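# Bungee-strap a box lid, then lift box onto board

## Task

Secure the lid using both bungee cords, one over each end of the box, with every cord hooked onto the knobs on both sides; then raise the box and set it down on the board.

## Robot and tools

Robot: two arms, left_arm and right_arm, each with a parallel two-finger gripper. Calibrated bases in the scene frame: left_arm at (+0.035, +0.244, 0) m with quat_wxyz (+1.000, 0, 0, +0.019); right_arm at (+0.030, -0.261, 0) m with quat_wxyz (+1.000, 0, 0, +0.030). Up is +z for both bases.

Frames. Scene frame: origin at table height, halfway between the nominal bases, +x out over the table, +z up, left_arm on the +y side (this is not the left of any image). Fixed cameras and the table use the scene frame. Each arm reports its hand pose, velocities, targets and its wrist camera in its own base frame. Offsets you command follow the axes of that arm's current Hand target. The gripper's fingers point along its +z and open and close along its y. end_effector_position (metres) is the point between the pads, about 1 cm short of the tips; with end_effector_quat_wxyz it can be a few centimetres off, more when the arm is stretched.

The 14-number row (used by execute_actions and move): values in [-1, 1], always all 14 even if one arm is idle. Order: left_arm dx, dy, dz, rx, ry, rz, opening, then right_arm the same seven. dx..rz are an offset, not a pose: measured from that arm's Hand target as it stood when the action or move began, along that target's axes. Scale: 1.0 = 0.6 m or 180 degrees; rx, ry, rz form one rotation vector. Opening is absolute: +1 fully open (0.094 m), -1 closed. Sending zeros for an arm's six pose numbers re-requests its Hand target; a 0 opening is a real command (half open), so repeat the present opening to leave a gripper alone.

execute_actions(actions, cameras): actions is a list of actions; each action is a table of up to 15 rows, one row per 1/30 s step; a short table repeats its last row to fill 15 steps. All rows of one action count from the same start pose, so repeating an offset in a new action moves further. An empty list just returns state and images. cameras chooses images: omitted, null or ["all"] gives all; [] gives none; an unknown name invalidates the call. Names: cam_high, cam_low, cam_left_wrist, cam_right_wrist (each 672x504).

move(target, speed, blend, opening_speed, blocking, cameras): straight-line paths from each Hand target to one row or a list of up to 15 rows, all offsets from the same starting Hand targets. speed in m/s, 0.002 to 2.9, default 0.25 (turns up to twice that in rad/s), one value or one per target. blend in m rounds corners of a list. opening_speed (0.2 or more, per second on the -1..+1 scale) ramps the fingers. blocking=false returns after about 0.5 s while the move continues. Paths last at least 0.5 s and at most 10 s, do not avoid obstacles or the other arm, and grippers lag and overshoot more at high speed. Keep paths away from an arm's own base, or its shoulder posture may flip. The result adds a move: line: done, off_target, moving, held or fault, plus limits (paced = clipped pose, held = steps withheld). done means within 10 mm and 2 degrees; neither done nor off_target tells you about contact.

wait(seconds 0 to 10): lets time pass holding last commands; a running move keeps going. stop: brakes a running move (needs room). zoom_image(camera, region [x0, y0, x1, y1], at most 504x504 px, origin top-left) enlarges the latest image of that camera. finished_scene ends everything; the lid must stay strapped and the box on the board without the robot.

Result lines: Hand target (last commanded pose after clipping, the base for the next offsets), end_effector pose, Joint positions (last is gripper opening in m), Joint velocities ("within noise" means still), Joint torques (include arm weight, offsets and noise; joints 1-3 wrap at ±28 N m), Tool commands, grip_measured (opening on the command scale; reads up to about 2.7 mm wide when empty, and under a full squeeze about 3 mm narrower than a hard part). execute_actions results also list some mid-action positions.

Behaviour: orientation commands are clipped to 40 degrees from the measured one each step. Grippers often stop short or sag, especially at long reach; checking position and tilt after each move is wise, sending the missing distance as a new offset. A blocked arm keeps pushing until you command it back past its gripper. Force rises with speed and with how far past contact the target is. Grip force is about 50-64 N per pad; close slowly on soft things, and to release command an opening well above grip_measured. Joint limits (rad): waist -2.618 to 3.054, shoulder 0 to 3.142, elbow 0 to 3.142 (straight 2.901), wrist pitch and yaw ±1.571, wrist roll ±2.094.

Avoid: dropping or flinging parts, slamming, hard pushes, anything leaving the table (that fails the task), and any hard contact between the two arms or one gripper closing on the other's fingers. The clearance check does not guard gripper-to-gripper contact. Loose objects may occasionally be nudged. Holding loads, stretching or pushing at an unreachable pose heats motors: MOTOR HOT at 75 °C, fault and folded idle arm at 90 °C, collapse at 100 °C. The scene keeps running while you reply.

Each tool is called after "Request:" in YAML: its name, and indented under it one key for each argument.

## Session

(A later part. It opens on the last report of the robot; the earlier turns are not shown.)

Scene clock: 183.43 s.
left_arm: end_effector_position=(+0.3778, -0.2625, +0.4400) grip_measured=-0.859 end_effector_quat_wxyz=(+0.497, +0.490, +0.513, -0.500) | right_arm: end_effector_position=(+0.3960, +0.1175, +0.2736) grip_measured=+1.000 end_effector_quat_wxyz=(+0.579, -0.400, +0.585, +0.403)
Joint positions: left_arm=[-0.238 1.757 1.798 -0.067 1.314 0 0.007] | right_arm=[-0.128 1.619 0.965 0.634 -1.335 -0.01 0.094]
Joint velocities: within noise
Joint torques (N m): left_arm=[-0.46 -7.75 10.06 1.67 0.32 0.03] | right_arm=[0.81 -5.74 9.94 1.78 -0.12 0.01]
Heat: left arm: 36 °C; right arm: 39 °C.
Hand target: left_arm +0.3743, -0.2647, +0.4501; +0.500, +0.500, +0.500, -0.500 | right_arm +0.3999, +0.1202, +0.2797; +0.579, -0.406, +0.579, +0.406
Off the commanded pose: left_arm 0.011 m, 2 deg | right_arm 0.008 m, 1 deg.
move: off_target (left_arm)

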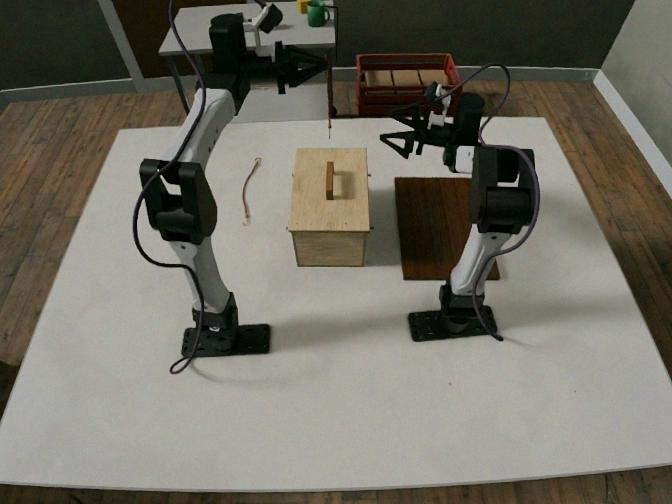

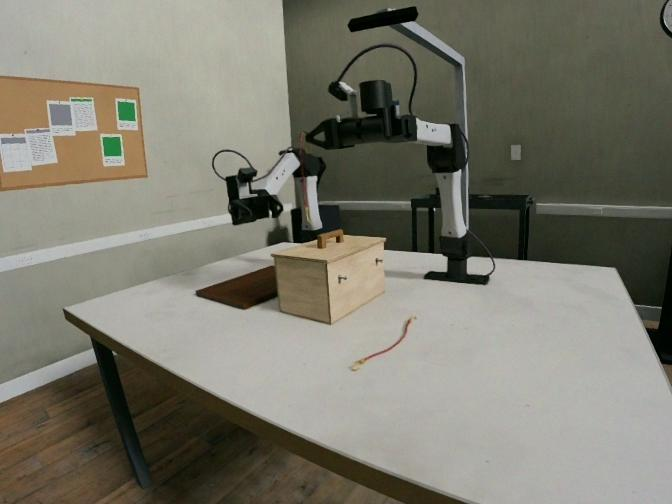

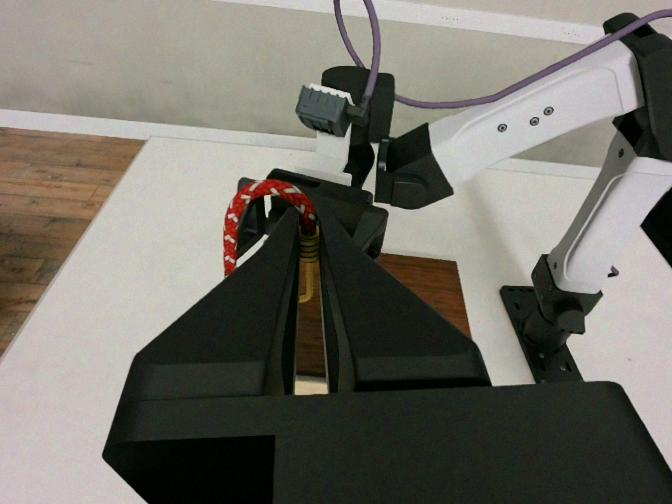

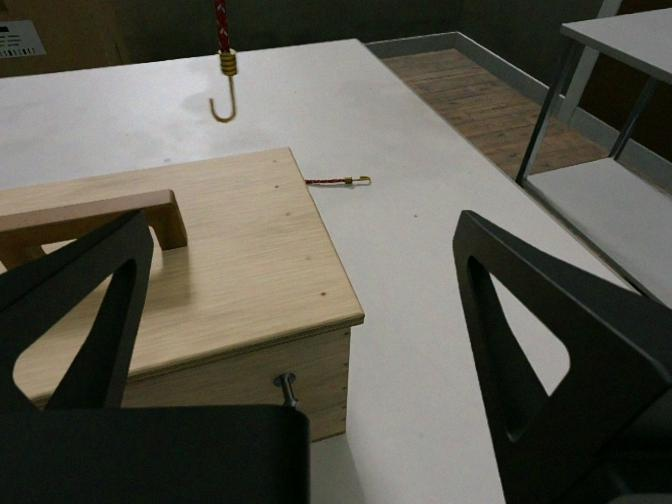

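Request:
zoom_image:
  camera: "cam_low"
  region: [290, 190, 330, 230]

Request:
zoom_image:
  camera: "cam_high"
  region: [300, 40, 360, 160]

Scaled by 12.600.

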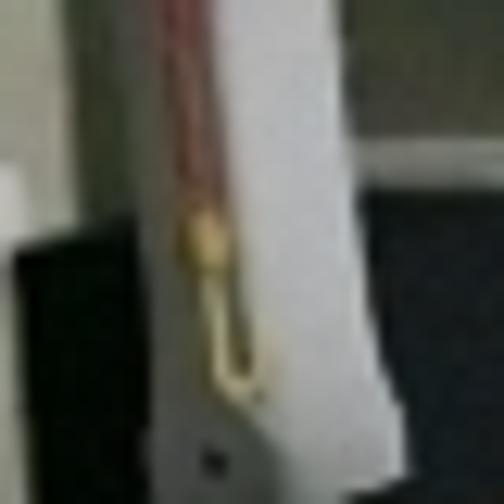

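Scaled by 4.200.

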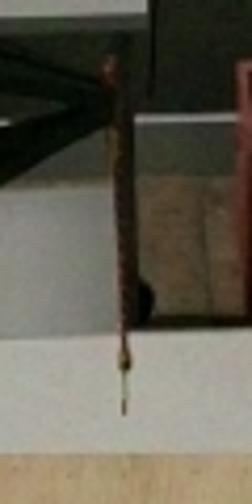

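Request:
move:
  target: [0, 0, 0, 0, 0, 0, -0.95, -0.0072, 0.0552, 0.1353, -0.0278, 0, 0, 1.0]
  speed: 0.15
  cameras: ["cam_right_wrist", "cam_left_wrist"]

Request:
zoom_image:
  camera: "cam_right_wrist"
  region: [180, 60, 400, 280]

Scene clock: 197.53 s.
left_arm: end_effector_position=(+0.3775, -0.2625, +0.4400) grip_measured=-0.859 end_effector_quat_wxyz=(+0.497, +0.491, +0.512, -0.500) | right_arm: end_effector_position=(+0.3889, +0.2064, +0.2787) grip_measured=+1.000 end_effector_quat_wxyz=(+0.557, -0.433, +0.561, +0.433)
Joint positions: left_arm=[-0.238 1.757 1.798 -0.067 1.315 -0.001 0.007] | right_arm=[0.115 1.651 1.018 0.623 -1.203 -0.006 0.094]
Joint velocities: within noise
Joint torques (N m): left_arm=[-0.44 -7.75 10.06 1.67 0.29 0.03] | right_arm=[0.4 -6.11 10.1 1.77 0.09 0.02]
Heat: left arm: 39 °C; right arm: 39 °C.
Hand target: left_arm +0.3743, -0.2647, +0.4501; +0.500, +0.500, +0.500, -0.500 | right_arm +0.3964, +0.2077, +0.2840; +0.560, -0.431, +0.561, +0.431
Off the commanded pose: left_arm 0.011 m, 2 deg | right_arm 0.009 m, 1 deg.
move: off_target (left_arm)
Images, in order (width x height): cam_left_wrist 672x504, cam_right_wrist 672x504.

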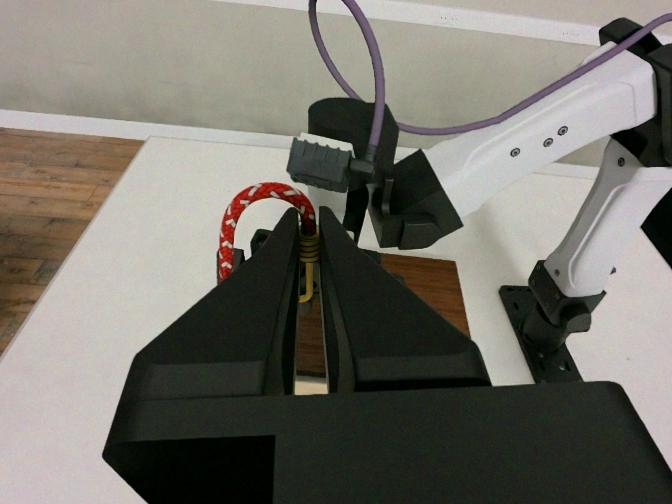

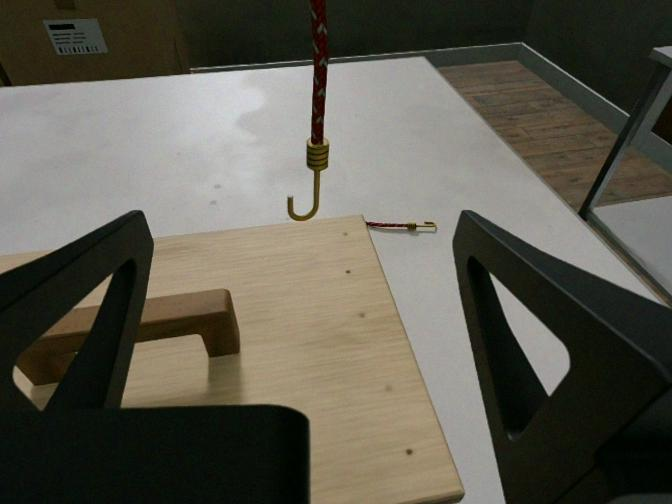

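Scaled by 2.291.

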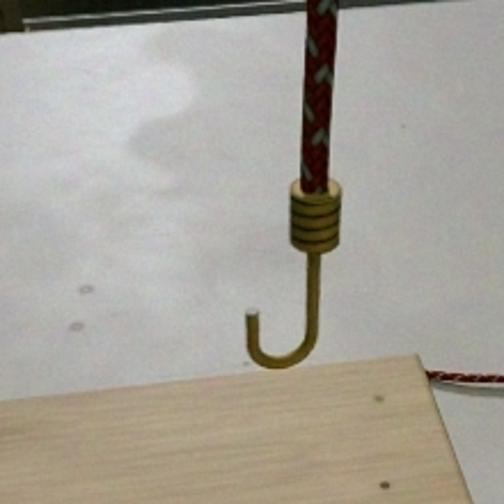

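Request:
move:
  target: [0, 0, 0, 0, 0, 0, -0.95, 0.0083, -0.0112, 0.0917, 0, 0, 0, 1.0]
  speed: 0.1
  cameras: ["cam_right_wrist"]

Request:
zoom_image:
  camera: "cam_right_wrist"
  region: [190, 130, 410, 350]

Scene clock: 201.80 s.
left_arm: end_effector_position=(+0.3775, -0.2625, +0.4400) grip_measured=-0.859 end_effector_quat_wxyz=(+0.497, +0.491, +0.512, -0.500) | right_arm: end_effector_position=(+0.4100, +0.2563, +0.2742) grip_measured=+1.000 end_effector_quat_wxyz=(+0.557, -0.433, +0.562, +0.433)
Joint positions: left_arm=[-0.238 1.757 1.798 -0.067 1.315 -0.001 0.007] | right_arm=[0.24 1.764 1.131 0.622 -1.076 -0.006 0.094]
Joint velocities: within noise
Joint torques (N m): left_arm=[-0.44 -7.75 10.06 1.67 0.29 0.03] | right_arm=[0.55 -7.13 10.18 1.91 0.08 0]
Heat: left arm: 39 °C; right arm: 40 °C.
Hand target: left_arm +0.3743, -0.2647, +0.4501; +0.500, +0.500, +0.500, -0.500 | right_arm +0.4170, +0.2592, +0.2791; +0.561, -0.431, +0.561, +0.431
Off the commanded pose: left_arm 0.011 m, 2 deg | right_arm 0.009 m, 1 deg.
move: off_target (left_arm)
Images, in order (width x height): cam_right_wrist 672x504.

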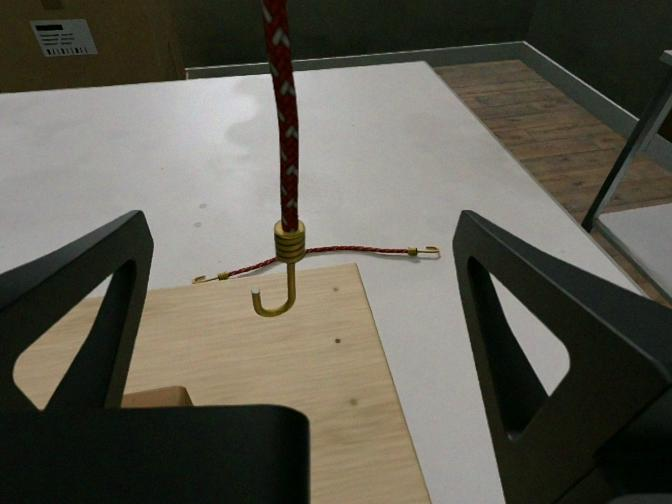

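Scaled by 2.291.

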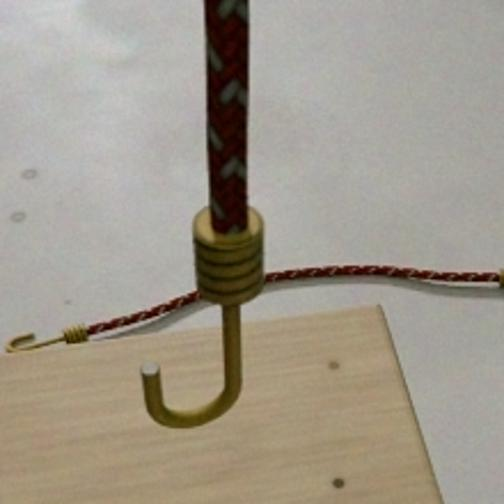

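Request:
move:
  target: [0, 0, 0, 0, 0, 0, -0.95, 0.0, 0.008, -0.0095, 0, 0, 0, 1.0]
  speed: 0.05
  cameras: ["cam_right_wrist"]

Request:
zoom_image:
  camera: "cam_right_wrist"
  region: [190, 130, 410, 350]

Scene clock: 205.33 s.
left_arm: end_effector_position=(+0.3774, -0.2625, +0.4400) grip_measured=-0.859 end_effector_quat_wxyz=(+0.496, +0.491, +0.512, -0.500) | right_arm: end_effector_position=(+0.4101, +0.2563, +0.2742) grip_measured=+1.000 end_effector_quat_wxyz=(+0.557, -0.432, +0.562, +0.432)
Joint positions: left_arm=[-0.238 1.757 1.798 -0.067 1.316 -0.001 0.007] | right_arm=[0.24 1.764 1.131 0.622 -1.076 -0.006 0.094]
Joint velocities: within noise
Joint torques (N m): left_arm=[-0.44 -7.73 10.06 1.67 0.29 0.03] | right_arm=[-0.01 -9.52 7.68 1.95 -0.04 0]
Heat: left arm: 40 °C; right arm: 40 °C.
Hand target: left_arm +0.3742, -0.2647, +0.4501; +0.500, +0.500, +0.500, -0.500 | right_arm +0.4108, +0.2549, +0.2791; +0.560, -0.431, +0.561, +0.431
Off the commanded pose: left_arm 0.011 m, 2 deg | right_arm 0.005 m, 0 deg.
move: off_target (left_arm)
Images, in order (width x height): cam_right_wrist 672x504.

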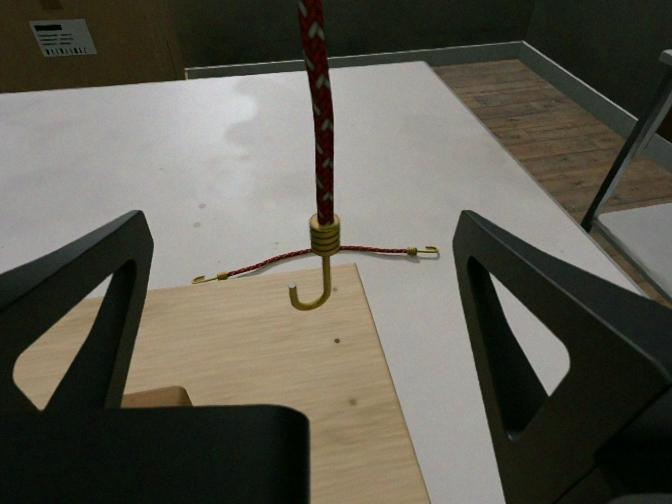

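Scaled by 2.291.

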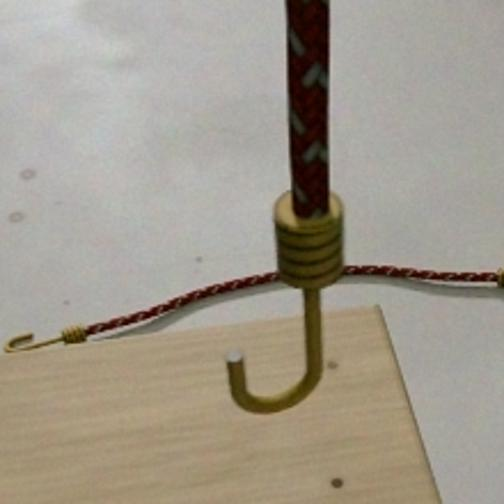

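Request:
wait:
  seconds: 1.0
  cameras: ["cam_right_wrist"]

Scene clock: 206.90 s.
left_arm: end_effector_position=(+0.3774, -0.2625, +0.4400) grip_measured=-0.859 end_effector_quat_wxyz=(+0.496, +0.491, +0.512, -0.500) | right_arm: end_effector_position=(+0.4101, +0.2563, +0.2742) grip_measured=+1.000 end_effector_quat_wxyz=(+0.557, -0.432, +0.562, +0.432)
Joint positions: left_arm=[-0.238 1.757 1.798 -0.067 1.316 -0.001 0.007] | right_arm=[0.24 1.764 1.131 0.622 -1.076 -0.006 0.094]
Joint velocities: within noise
Joint torques (N m): left_arm=[-0.43 -7.72 10.03 1.67 0.29 0.03] | right_arm=[0.01 -9.52 7.68 1.95 -0.05 0]
Heat: left arm: 40 °C; right arm: 41 °C.
Hand target: left_arm +0.3742, -0.2647, +0.4501; +0.500, +0.500, +0.500, -0.500 | right_arm +0.4108, +0.2549, +0.2791; +0.560, -0.431, +0.561, +0.431
Tool commands: left_gripper/opening=-0.95 right_gripper/opening=+1.0
Off the commanded pose: left_arm 0.011 m, 2 deg | right_arm 0.005 m, 0 deg.
wait: 1.00 s; at rest from the start
Images, in order (width x height): cam_right_wrist 672x504.

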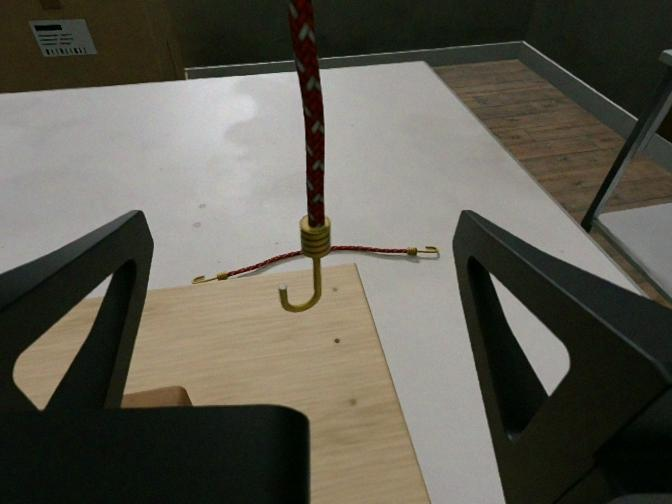

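Request:
move:
  target:
    - [0, 0, 0, 0, 0, 0, -0.95, 0.0, 0.0, -0.01, 0, 0, 0, 1.0]
    - [0, 0, 0, 0, 0, 0, -0.95, 0.0, 0.0, -0.01, 0, 0, 0, -0.95]
  speed: 0.05
  opening_speed: 1.0
  cameras: ["cam_right_wrist", "cam_left_wrist"]

Request:
zoom_image:
  camera: "cam_right_wrist"
  region: [190, 130, 410, 350]

Scene clock: 211.30 s.
left_arm: end_effector_position=(+0.3774, -0.2625, +0.4400) grip_measured=-0.859 end_effector_quat_wxyz=(+0.496, +0.491, +0.512, -0.500) | right_arm: end_effector_position=(+0.4120, +0.2525, +0.2742) grip_measured=-0.866 end_effector_quat_wxyz=(+0.558, -0.431, +0.563, +0.431)
Joint positions: left_arm=[-0.238 1.757 1.798 -0.067 1.316 -0.001 0.007] | right_arm=[0.231 1.764 1.131 0.622 -1.079 -0.006 0.006]
Joint velocities: within noise
Joint torques (N m): left_arm=[-0.44 -7.72 10.04 1.68 0.29 0.03] | right_arm=[-0.34 -10.52 6.65 1.97 -0.14 -0.01]
Heat: left arm: 40 °C; right arm: 40 °C.
Hand target: left_arm +0.3742, -0.2647, +0.4501; +0.500, +0.500, +0.500, -0.500 | right_arm +0.4093, +0.2492, +0.2791; +0.560, -0.431, +0.561, +0.431
Off the commanded pose: left_arm 0.011 m, 2 deg | right_arm 0.007 m, 0 deg.
move: off_target (left_arm)
Images, in order (width x height): cam_left_wrist 672x504, cam_right_wrist 672x504.

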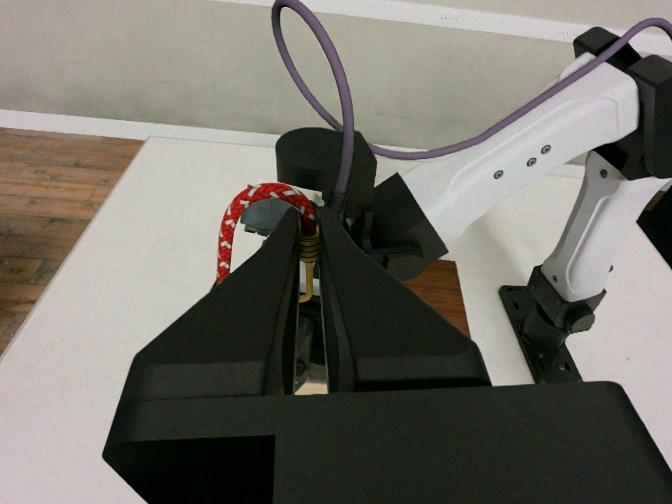

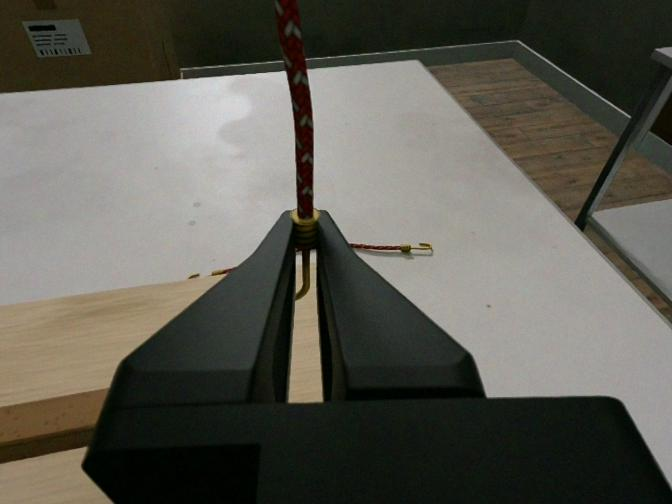

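Scaled by 2.291.

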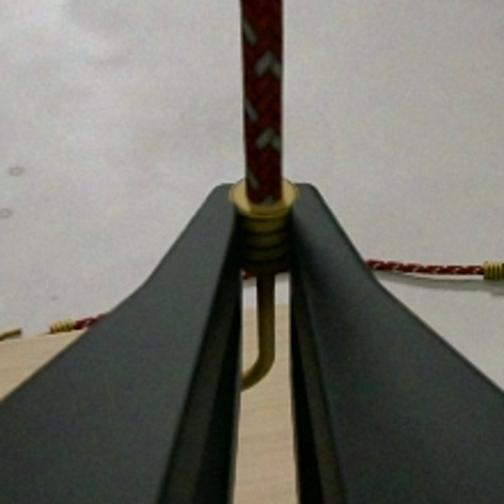

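Request:
move:
  target: [0.40, 0.0127, -0.2375, -0.0833, 0, 0, -0.95, 0.1153, -0.01, -0.0842, 0, 0, 0, -0.95]
  speed: 0.15

Scene clock: 234.10 s.
left_arm: end_effector_position=(+0.3835, -0.1244, +0.2148) grip_measured=-0.859 end_effector_quat_wxyz=(+0.559, +0.435, +0.563, -0.427) | right_arm: end_effector_position=(+0.4014, +0.2023, +0.2190) grip_measured=-0.868 end_effector_quat_wxyz=(+0.565, -0.436, +0.555, +0.428)
Joint positions: left_arm=[0.122 1.744 0.863 0.8 1.431 0.086 0.007] | right_arm=[0.1 1.818 0.93 0.9 -1.214 -0.006 0.006]
Joint velocities: within noise
Joint torques (N m): left_arm=[0.51 -6.65 5.23 1.76 0.28 0] | right_arm=[-0.5 -6.84 5.18 2.02 -0.11 -0.02]
Heat: left arm: 42 °C; right arm: 40 °C.
Hand target: left_arm +0.3822, -0.1222, +0.2099; +0.561, +0.430, +0.561, -0.430 | right_arm +0.4022, +0.1988, +0.2098; +0.560, -0.431, +0.561, +0.431
Off the commanded pose: left_arm 0.005 m, 1 deg | right_arm 0.010 m, 1 deg.
move: done

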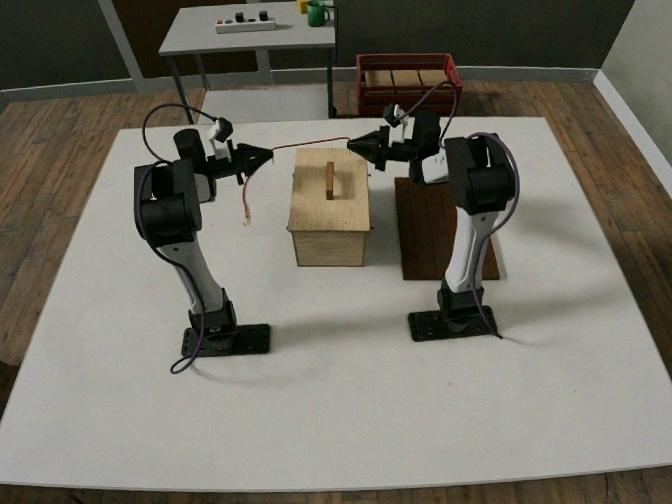

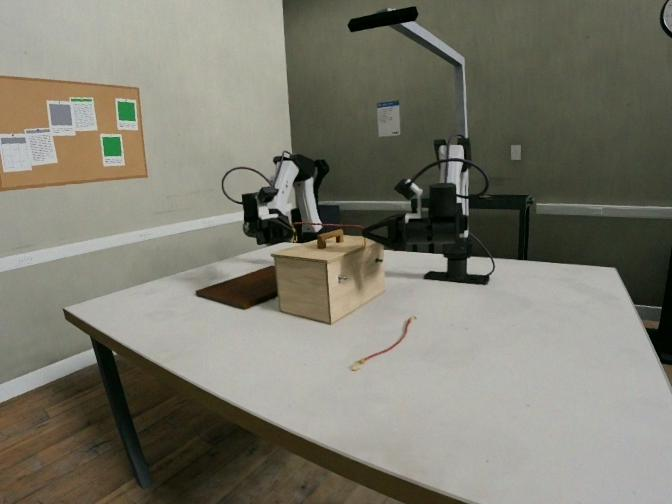

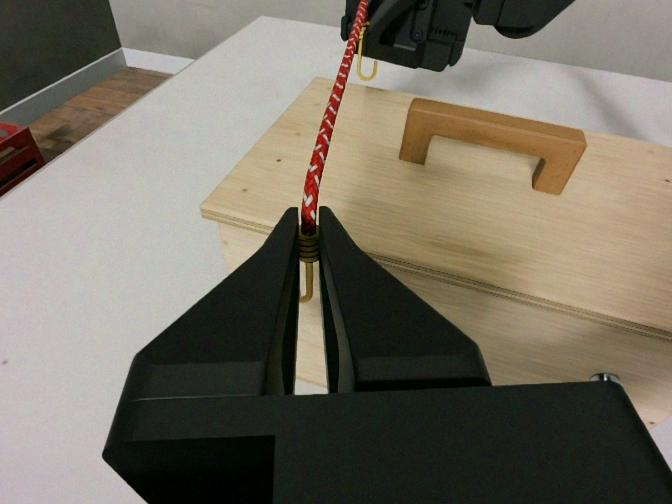

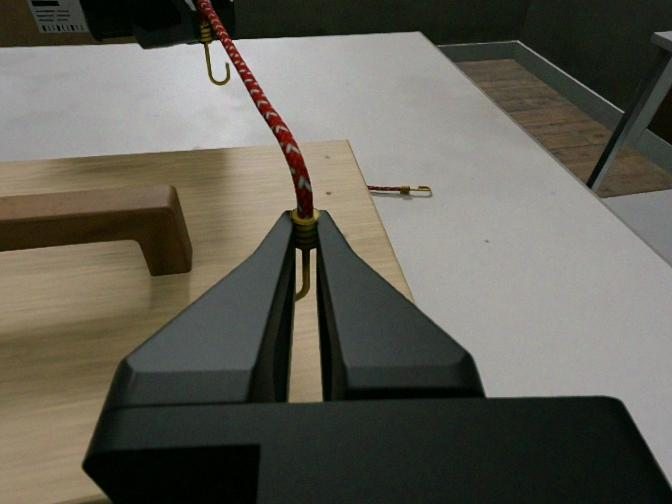

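Request:
zoom_image:
  camera: "cam_low"
  region: [270, 210, 420, 330]

Request:
zoom_image:
  camera: "cam_high"
  region: [230, 110, 410, 240]

Scaled by 3.360.

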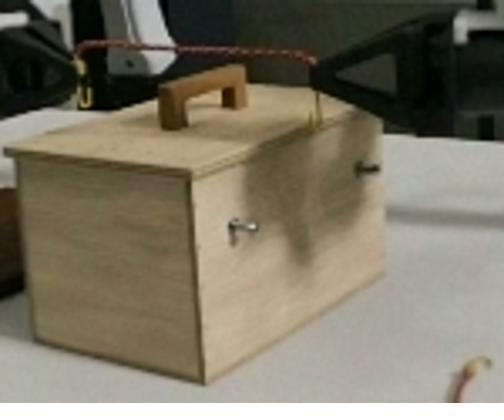

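Scaled by 2.800.

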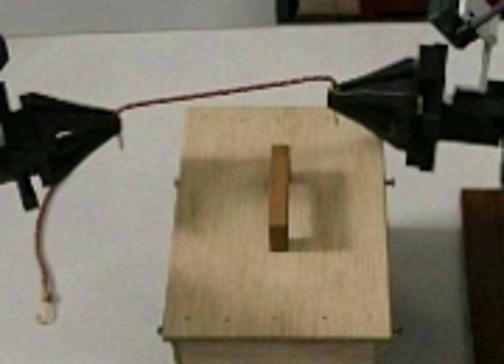

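Request:
move:
  target: [0.125, 0.0322, 0.0087, 0, 0, 0, -0.95, 0.0, 0.0085, 0.0322, 0, 0, 0, -0.95]
  speed: 0.12
  cameras: ["cam_left_wrist", "cam_low", "cam_high"]

Request:
zoom_image:
  camera: "cam_left_wrist"
  region: [180, 120, 440, 330]

Scene clock: 251.27 s.
left_arm: end_effector_position=(+0.4037, -0.1220, +0.1398) grip_measured=-0.859 end_effector_quat_wxyz=(+0.560, +0.433, +0.561, -0.428) | right_arm: end_effector_position=(+0.3995, +0.2183, +0.2153) grip_measured=-0.868 end_effector_quat_wxyz=(+0.561, -0.436, +0.556, +0.432)
Joint positions: left_arm=[0.122 2.044 0.859 1.142 1.432 0.048 0.007] | right_arm=[0.144 1.827 0.93 0.9 -1.177 -0.006 0.006]
Joint velocities: within noise
Joint torques (N m): left_arm=[-0.05 -7.8 4.34 1.76 0.17 0.04] | right_arm=[0.4 -7.08 6.06 2.03 0.05 -0.01]
Heat: left arm: 40 °C; right arm: 38 °C.
Hand target: left_arm +0.4022, -0.1223, +0.1350; +0.561, +0.431, +0.561, -0.430 | right_arm +0.4021, +0.2188, +0.2099; +0.561, -0.431, +0.561, +0.431
Off the commanded pose: left_arm 0.005 m, 0 deg | right_arm 0.006 m, 1 deg.
move: done
Images, in order (width x height): cam_high 672x504, cam_low 672x504, cam_left_wrist 672x504.

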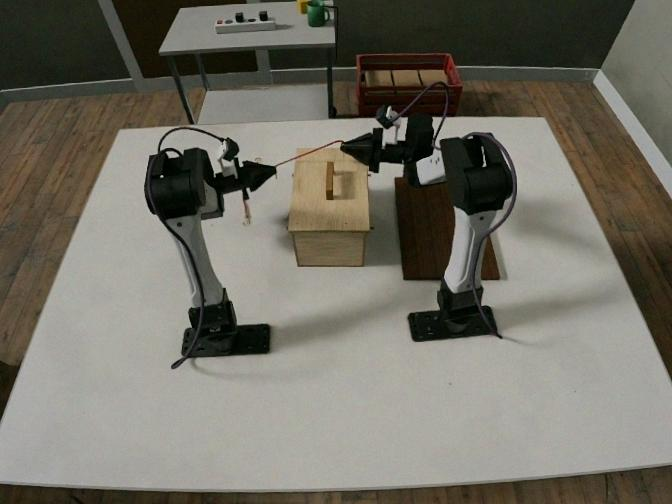

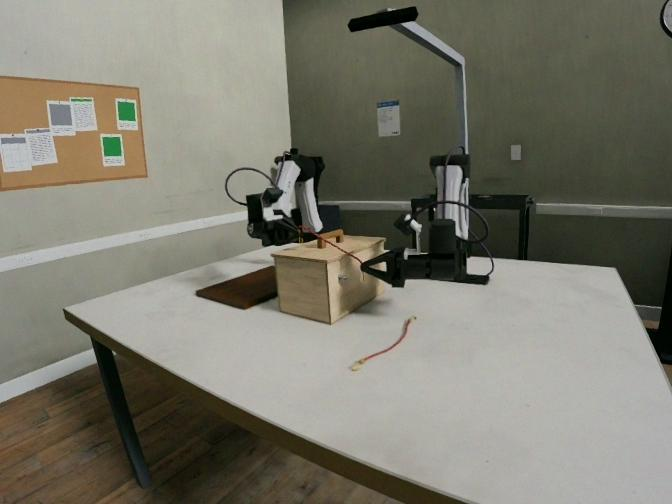

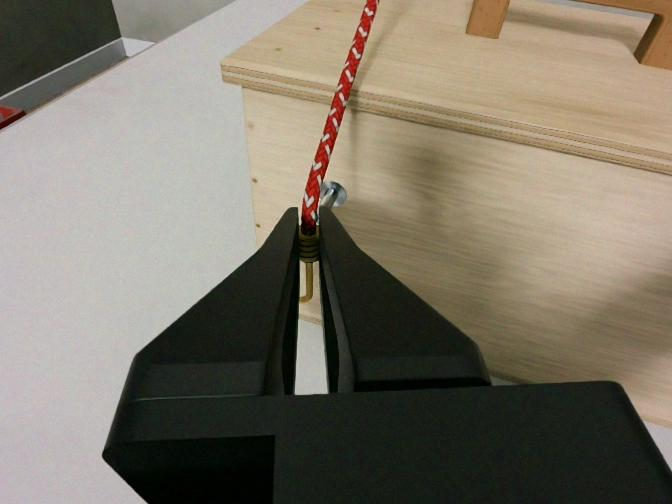

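Scaled by 1.938.

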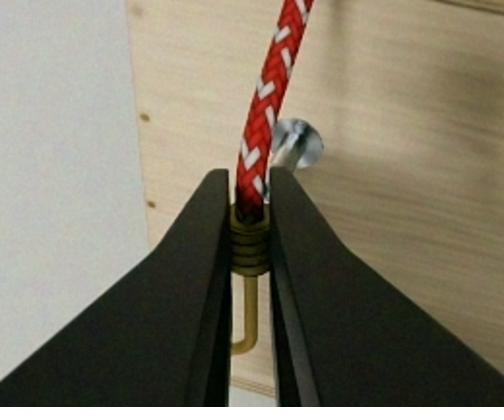

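Request:
move:
  target: [0.015, -0.0167, 0.025, 0, 0, 0, -0.95, 0, 0, 0, 0, 0, 0, -0.95]
  speed: 0.08
  cameras: ["cam_left_wrist", "cam_low", "cam_high"]

Request:
zoom_image:
  camera: "cam_left_wrist"
  region: [200, 120, 440, 330]

Request:
zoom_image:
  camera: "cam_low"
  region: [320, 230, 420, 310]

Scene clock: 263.30 s.
left_arm: end_effector_position=(+0.3969, -0.1379, +0.1305) grip_measured=-0.859 end_effector_quat_wxyz=(+0.558, +0.435, +0.559, -0.432) | right_arm: end_effector_position=(+0.3998, +0.2182, +0.2153) grip_measured=-0.868 end_effector_quat_wxyz=(+0.561, -0.435, +0.557, +0.431)
Joint positions: left_arm=[0.081 2.068 0.823 1.223 1.4 0.023 0.007] | right_arm=[0.144 1.827 0.93 0.9 -1.175 -0.006 0.006]
Joint velocities: within noise
Joint torques (N m): left_arm=[-0.38 -7.79 3.89 1.88 0.03 0.02] | right_arm=[0.4 -7.1 6.06 2.03 0.02 -0.01]
Heat: left arm: 40 °C; right arm: 38 °C.
Hand target: left_arm +0.3965, -0.1393, +0.1260; +0.561, +0.431, +0.561, -0.430 | right_arm +0.4022, +0.2188, +0.2099; +0.561, -0.431, +0.561, +0.431
Off the commanded pose: left_arm 0.005 m, 1 deg | right_arm 0.006 m, 1 deg.
move: done
Images, in order (width x height): cam_high 672x504, cam_low 672x504, cam_left_wrist 672x504.

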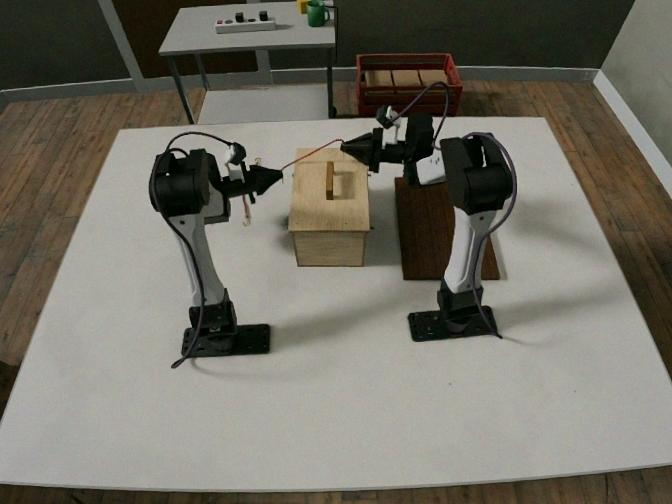

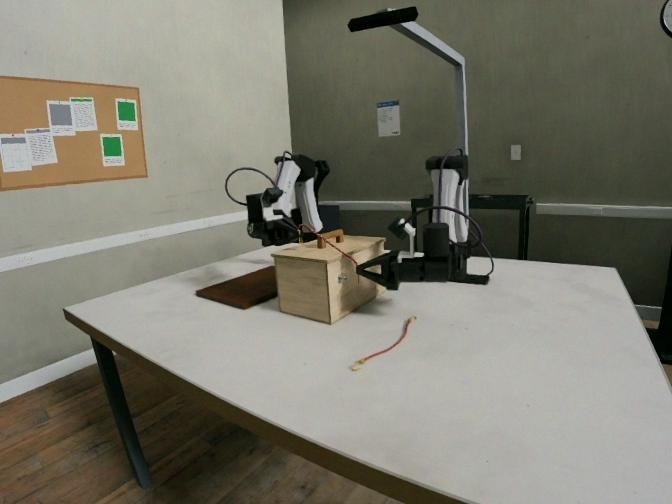

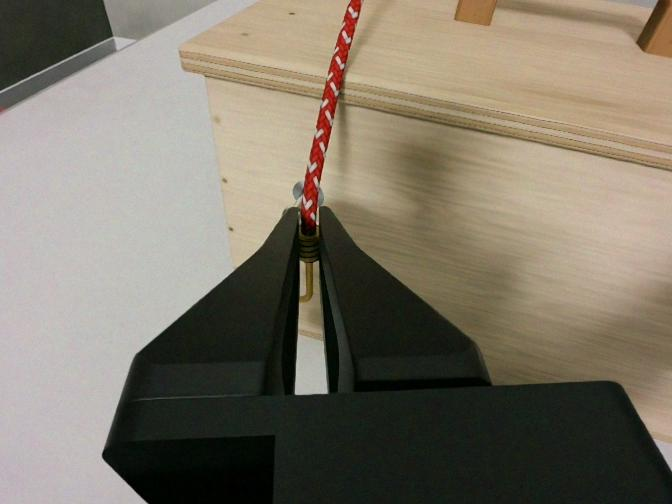

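Scaled by 2.100.

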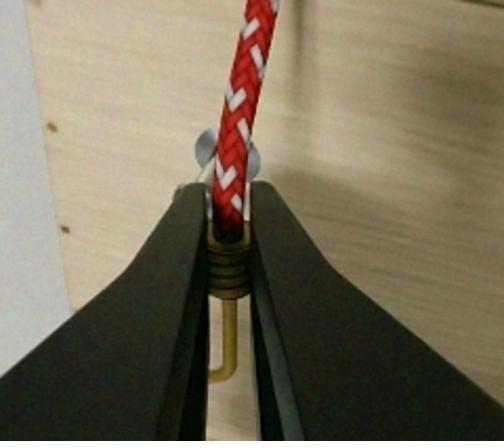

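Scaled by 5.040.

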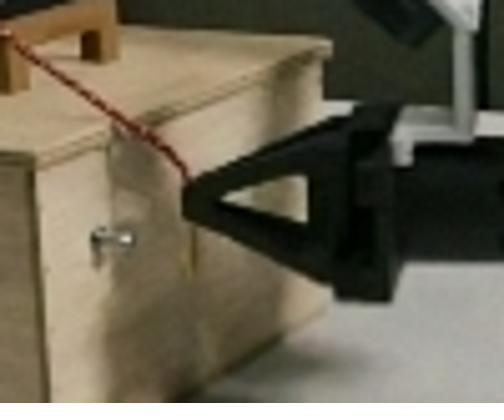

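Request:
zoom_image:
  camera: "cam_left_wrist"
  region: [270, 170, 350, 250]

Scaled by 6.300.

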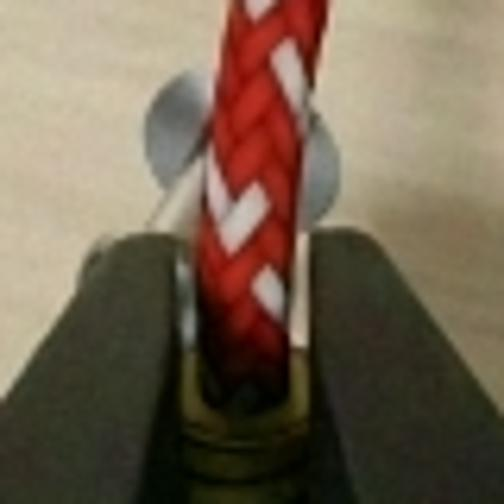

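Request:
move:
  target: [-0.002, -0.0042, 0.0467, 0, 0, 0, -0.95, 0, 0, 0, 0, 0, 0, -0.95]
  speed: 0.06
  cameras: ["cam_left_wrist", "cam_low", "cam_high"]

Request:
zoom_image:
  camera: "cam_left_wrist"
  region: [230, 140, 400, 340]

Request:
zoom_image:
  camera: "cam_low"
  region: [320, 240, 400, 300]

Scene clock: 277.33 s.
left_arm: end_effector_position=(+0.3982, -0.1660, +0.1271) grip_measured=-0.859 end_effector_quat_wxyz=(+0.554, +0.430, +0.564, -0.437) | right_arm: end_effector_position=(+0.3999, +0.2182, +0.2153) grip_measured=-0.868 end_effector_quat_wxyz=(+0.561, -0.435, +0.557, +0.431)
Joint positions: left_arm=[0.001 2.079 0.823 1.232 1.32 0.006 0.007] | right_arm=[0.144 1.827 0.93 0.9 -1.174 -0.006 0.006]
Joint velocities: within noise
Joint torques (N m): left_arm=[-0.35 -7.87 5.29 1.95 0 0.03] | right_arm=[0.4 -7.1 6.06 2.03 0.04 0]
Heat: left arm: 42 °C; right arm: 37 °C.
Hand target: left_arm +0.4012, -0.1670, +0.1272; +0.561, +0.431, +0.561, -0.430 | right_arm +0.4022, +0.2188, +0.2099; +0.561, -0.431, +0.561, +0.431
Off the commanded pose: left_arm 0.003 m, 1 deg | right_arm 0.006 m, 1 deg.
move: done
Images, in order (width x height): cam_high 672x504, cam_low 672x504, cam_left_wrist 672x504.

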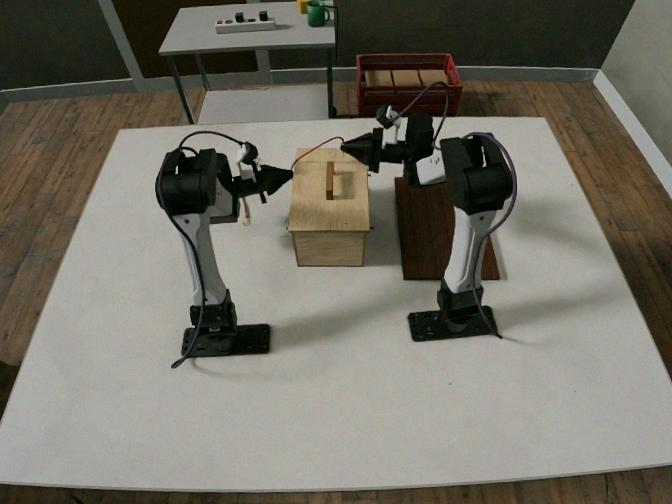

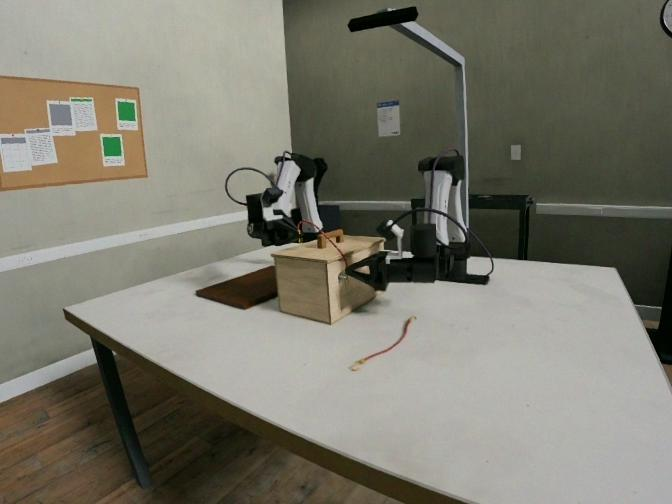

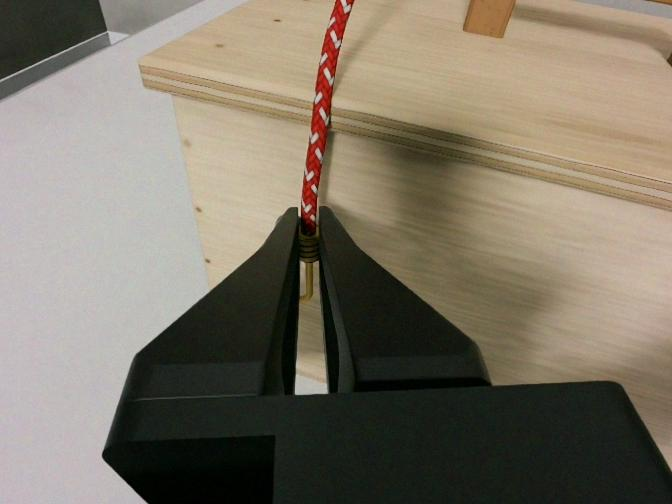

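Scaled by 2.520.

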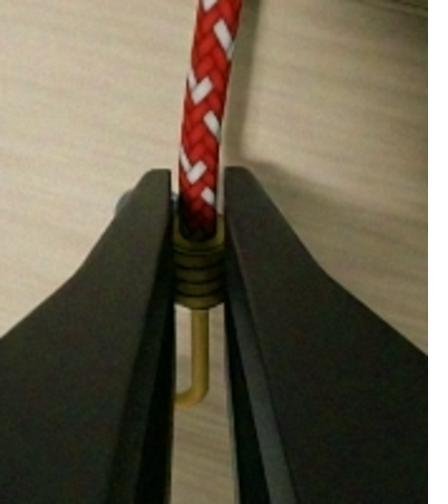

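Scaled by 6.300.

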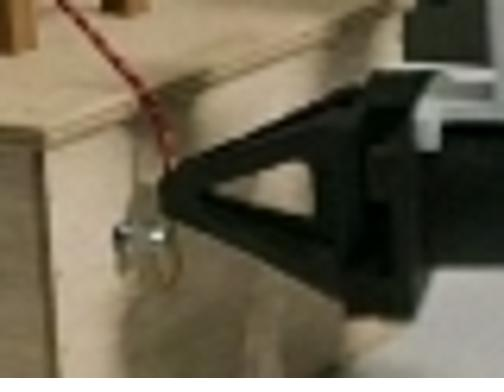

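Request:
move:
  target: [-0.0075, 0.0092, 0, 0, 0, 0, -0.95, 0, 0, 0, 0, 0, 0, -0.95]
  speed: 0.04
  cameras: ["cam_left_wrist", "cam_low"]

Request:
zoom_image:
  camera: "cam_left_wrist"
  region: [260, 180, 360, 320]

Request:
zoom_image:
  camera: "cam_low"
  region: [330, 260, 370, 300]

Scene clock: 282.17 s.
left_arm: end_effector_position=(+0.3983, -0.1660, +0.1271) grip_measured=-0.859 end_effector_quat_wxyz=(+0.553, +0.428, +0.565, -0.438) | right_arm: end_effector_position=(+0.3999, +0.2182, +0.2153) grip_measured=-0.868 end_effector_quat_wxyz=(+0.561, -0.435, +0.557, +0.431)
Joint positions: left_arm=[0.001 2.079 0.823 1.231 1.319 0.002 0.007] | right_arm=[0.144 1.827 0.93 0.9 -1.174 -0.006 0.006]
Joint velocities: within noise
Joint torques (N m): left_arm=[-0.01 -8.13 7.25 1.73 0.07 0.03] | right_arm=[0.39 -7.08 6.08 2.03 0.03 -0.01]
Heat: left arm: 42 °C; right arm: 37 °C.
Hand target: left_arm +0.4066, -0.1656, +0.1317; +0.561, +0.431, +0.561, -0.430 | right_arm +0.4021, +0.2188, +0.2099; +0.561, -0.431, +0.561, +0.431
Off the commanded pose: left_arm 0.009 m, 1 deg | right_arm 0.006 m, 1 deg.
move: done
Images, in order (width x height): cam_low 672x504, cam_left_wrist 672x504.

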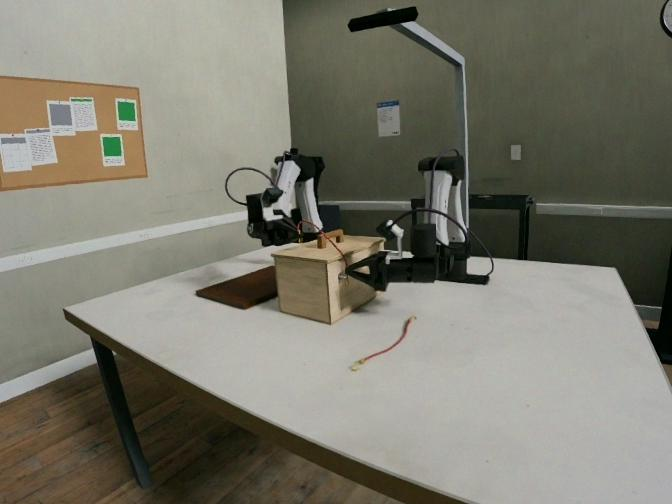

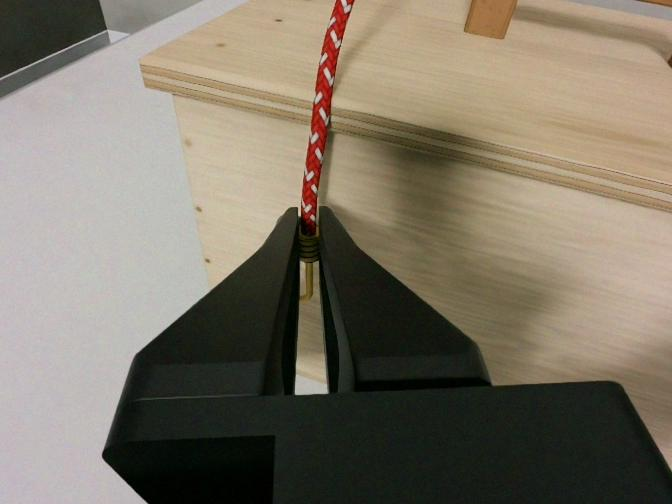

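Scaled by 3.600.

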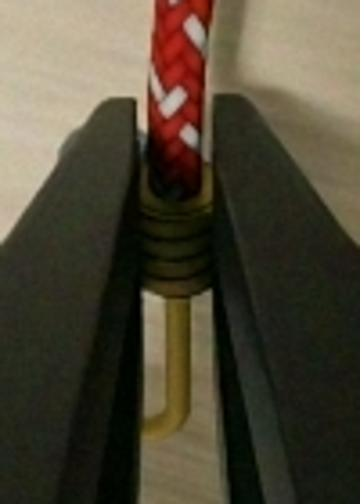

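Scaled by 12.600.

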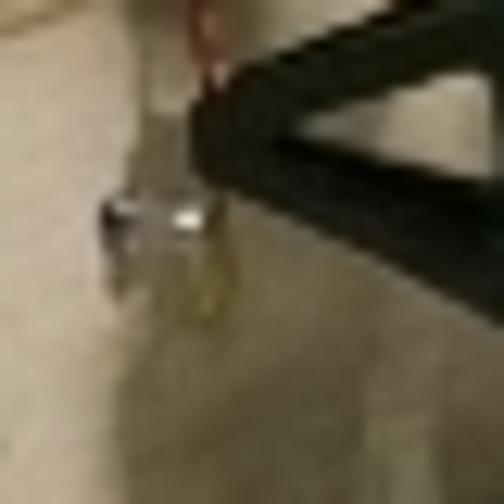

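Request:
zoom_image:
  camera: "cam_left_wrist"
  region: [400, 200, 672, 504]

Request:
zoom_image:
  camera: "cam_left_wrist"
  region: [120, 30, 320, 400]

Scaled by 1.658.

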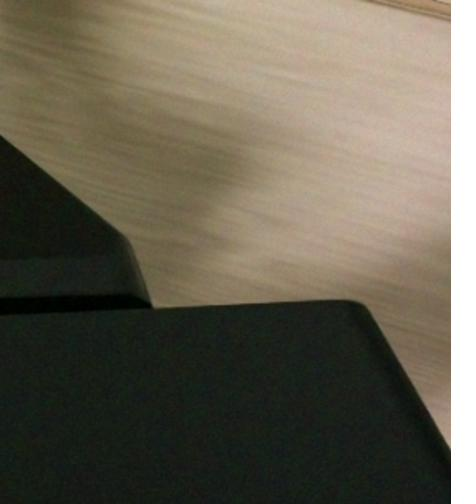

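Scaled by 1.362.

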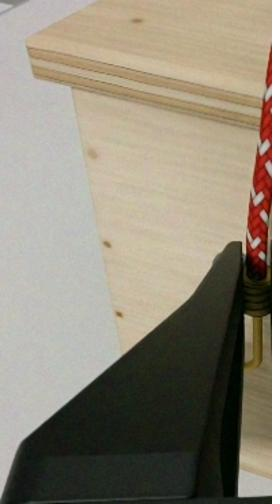

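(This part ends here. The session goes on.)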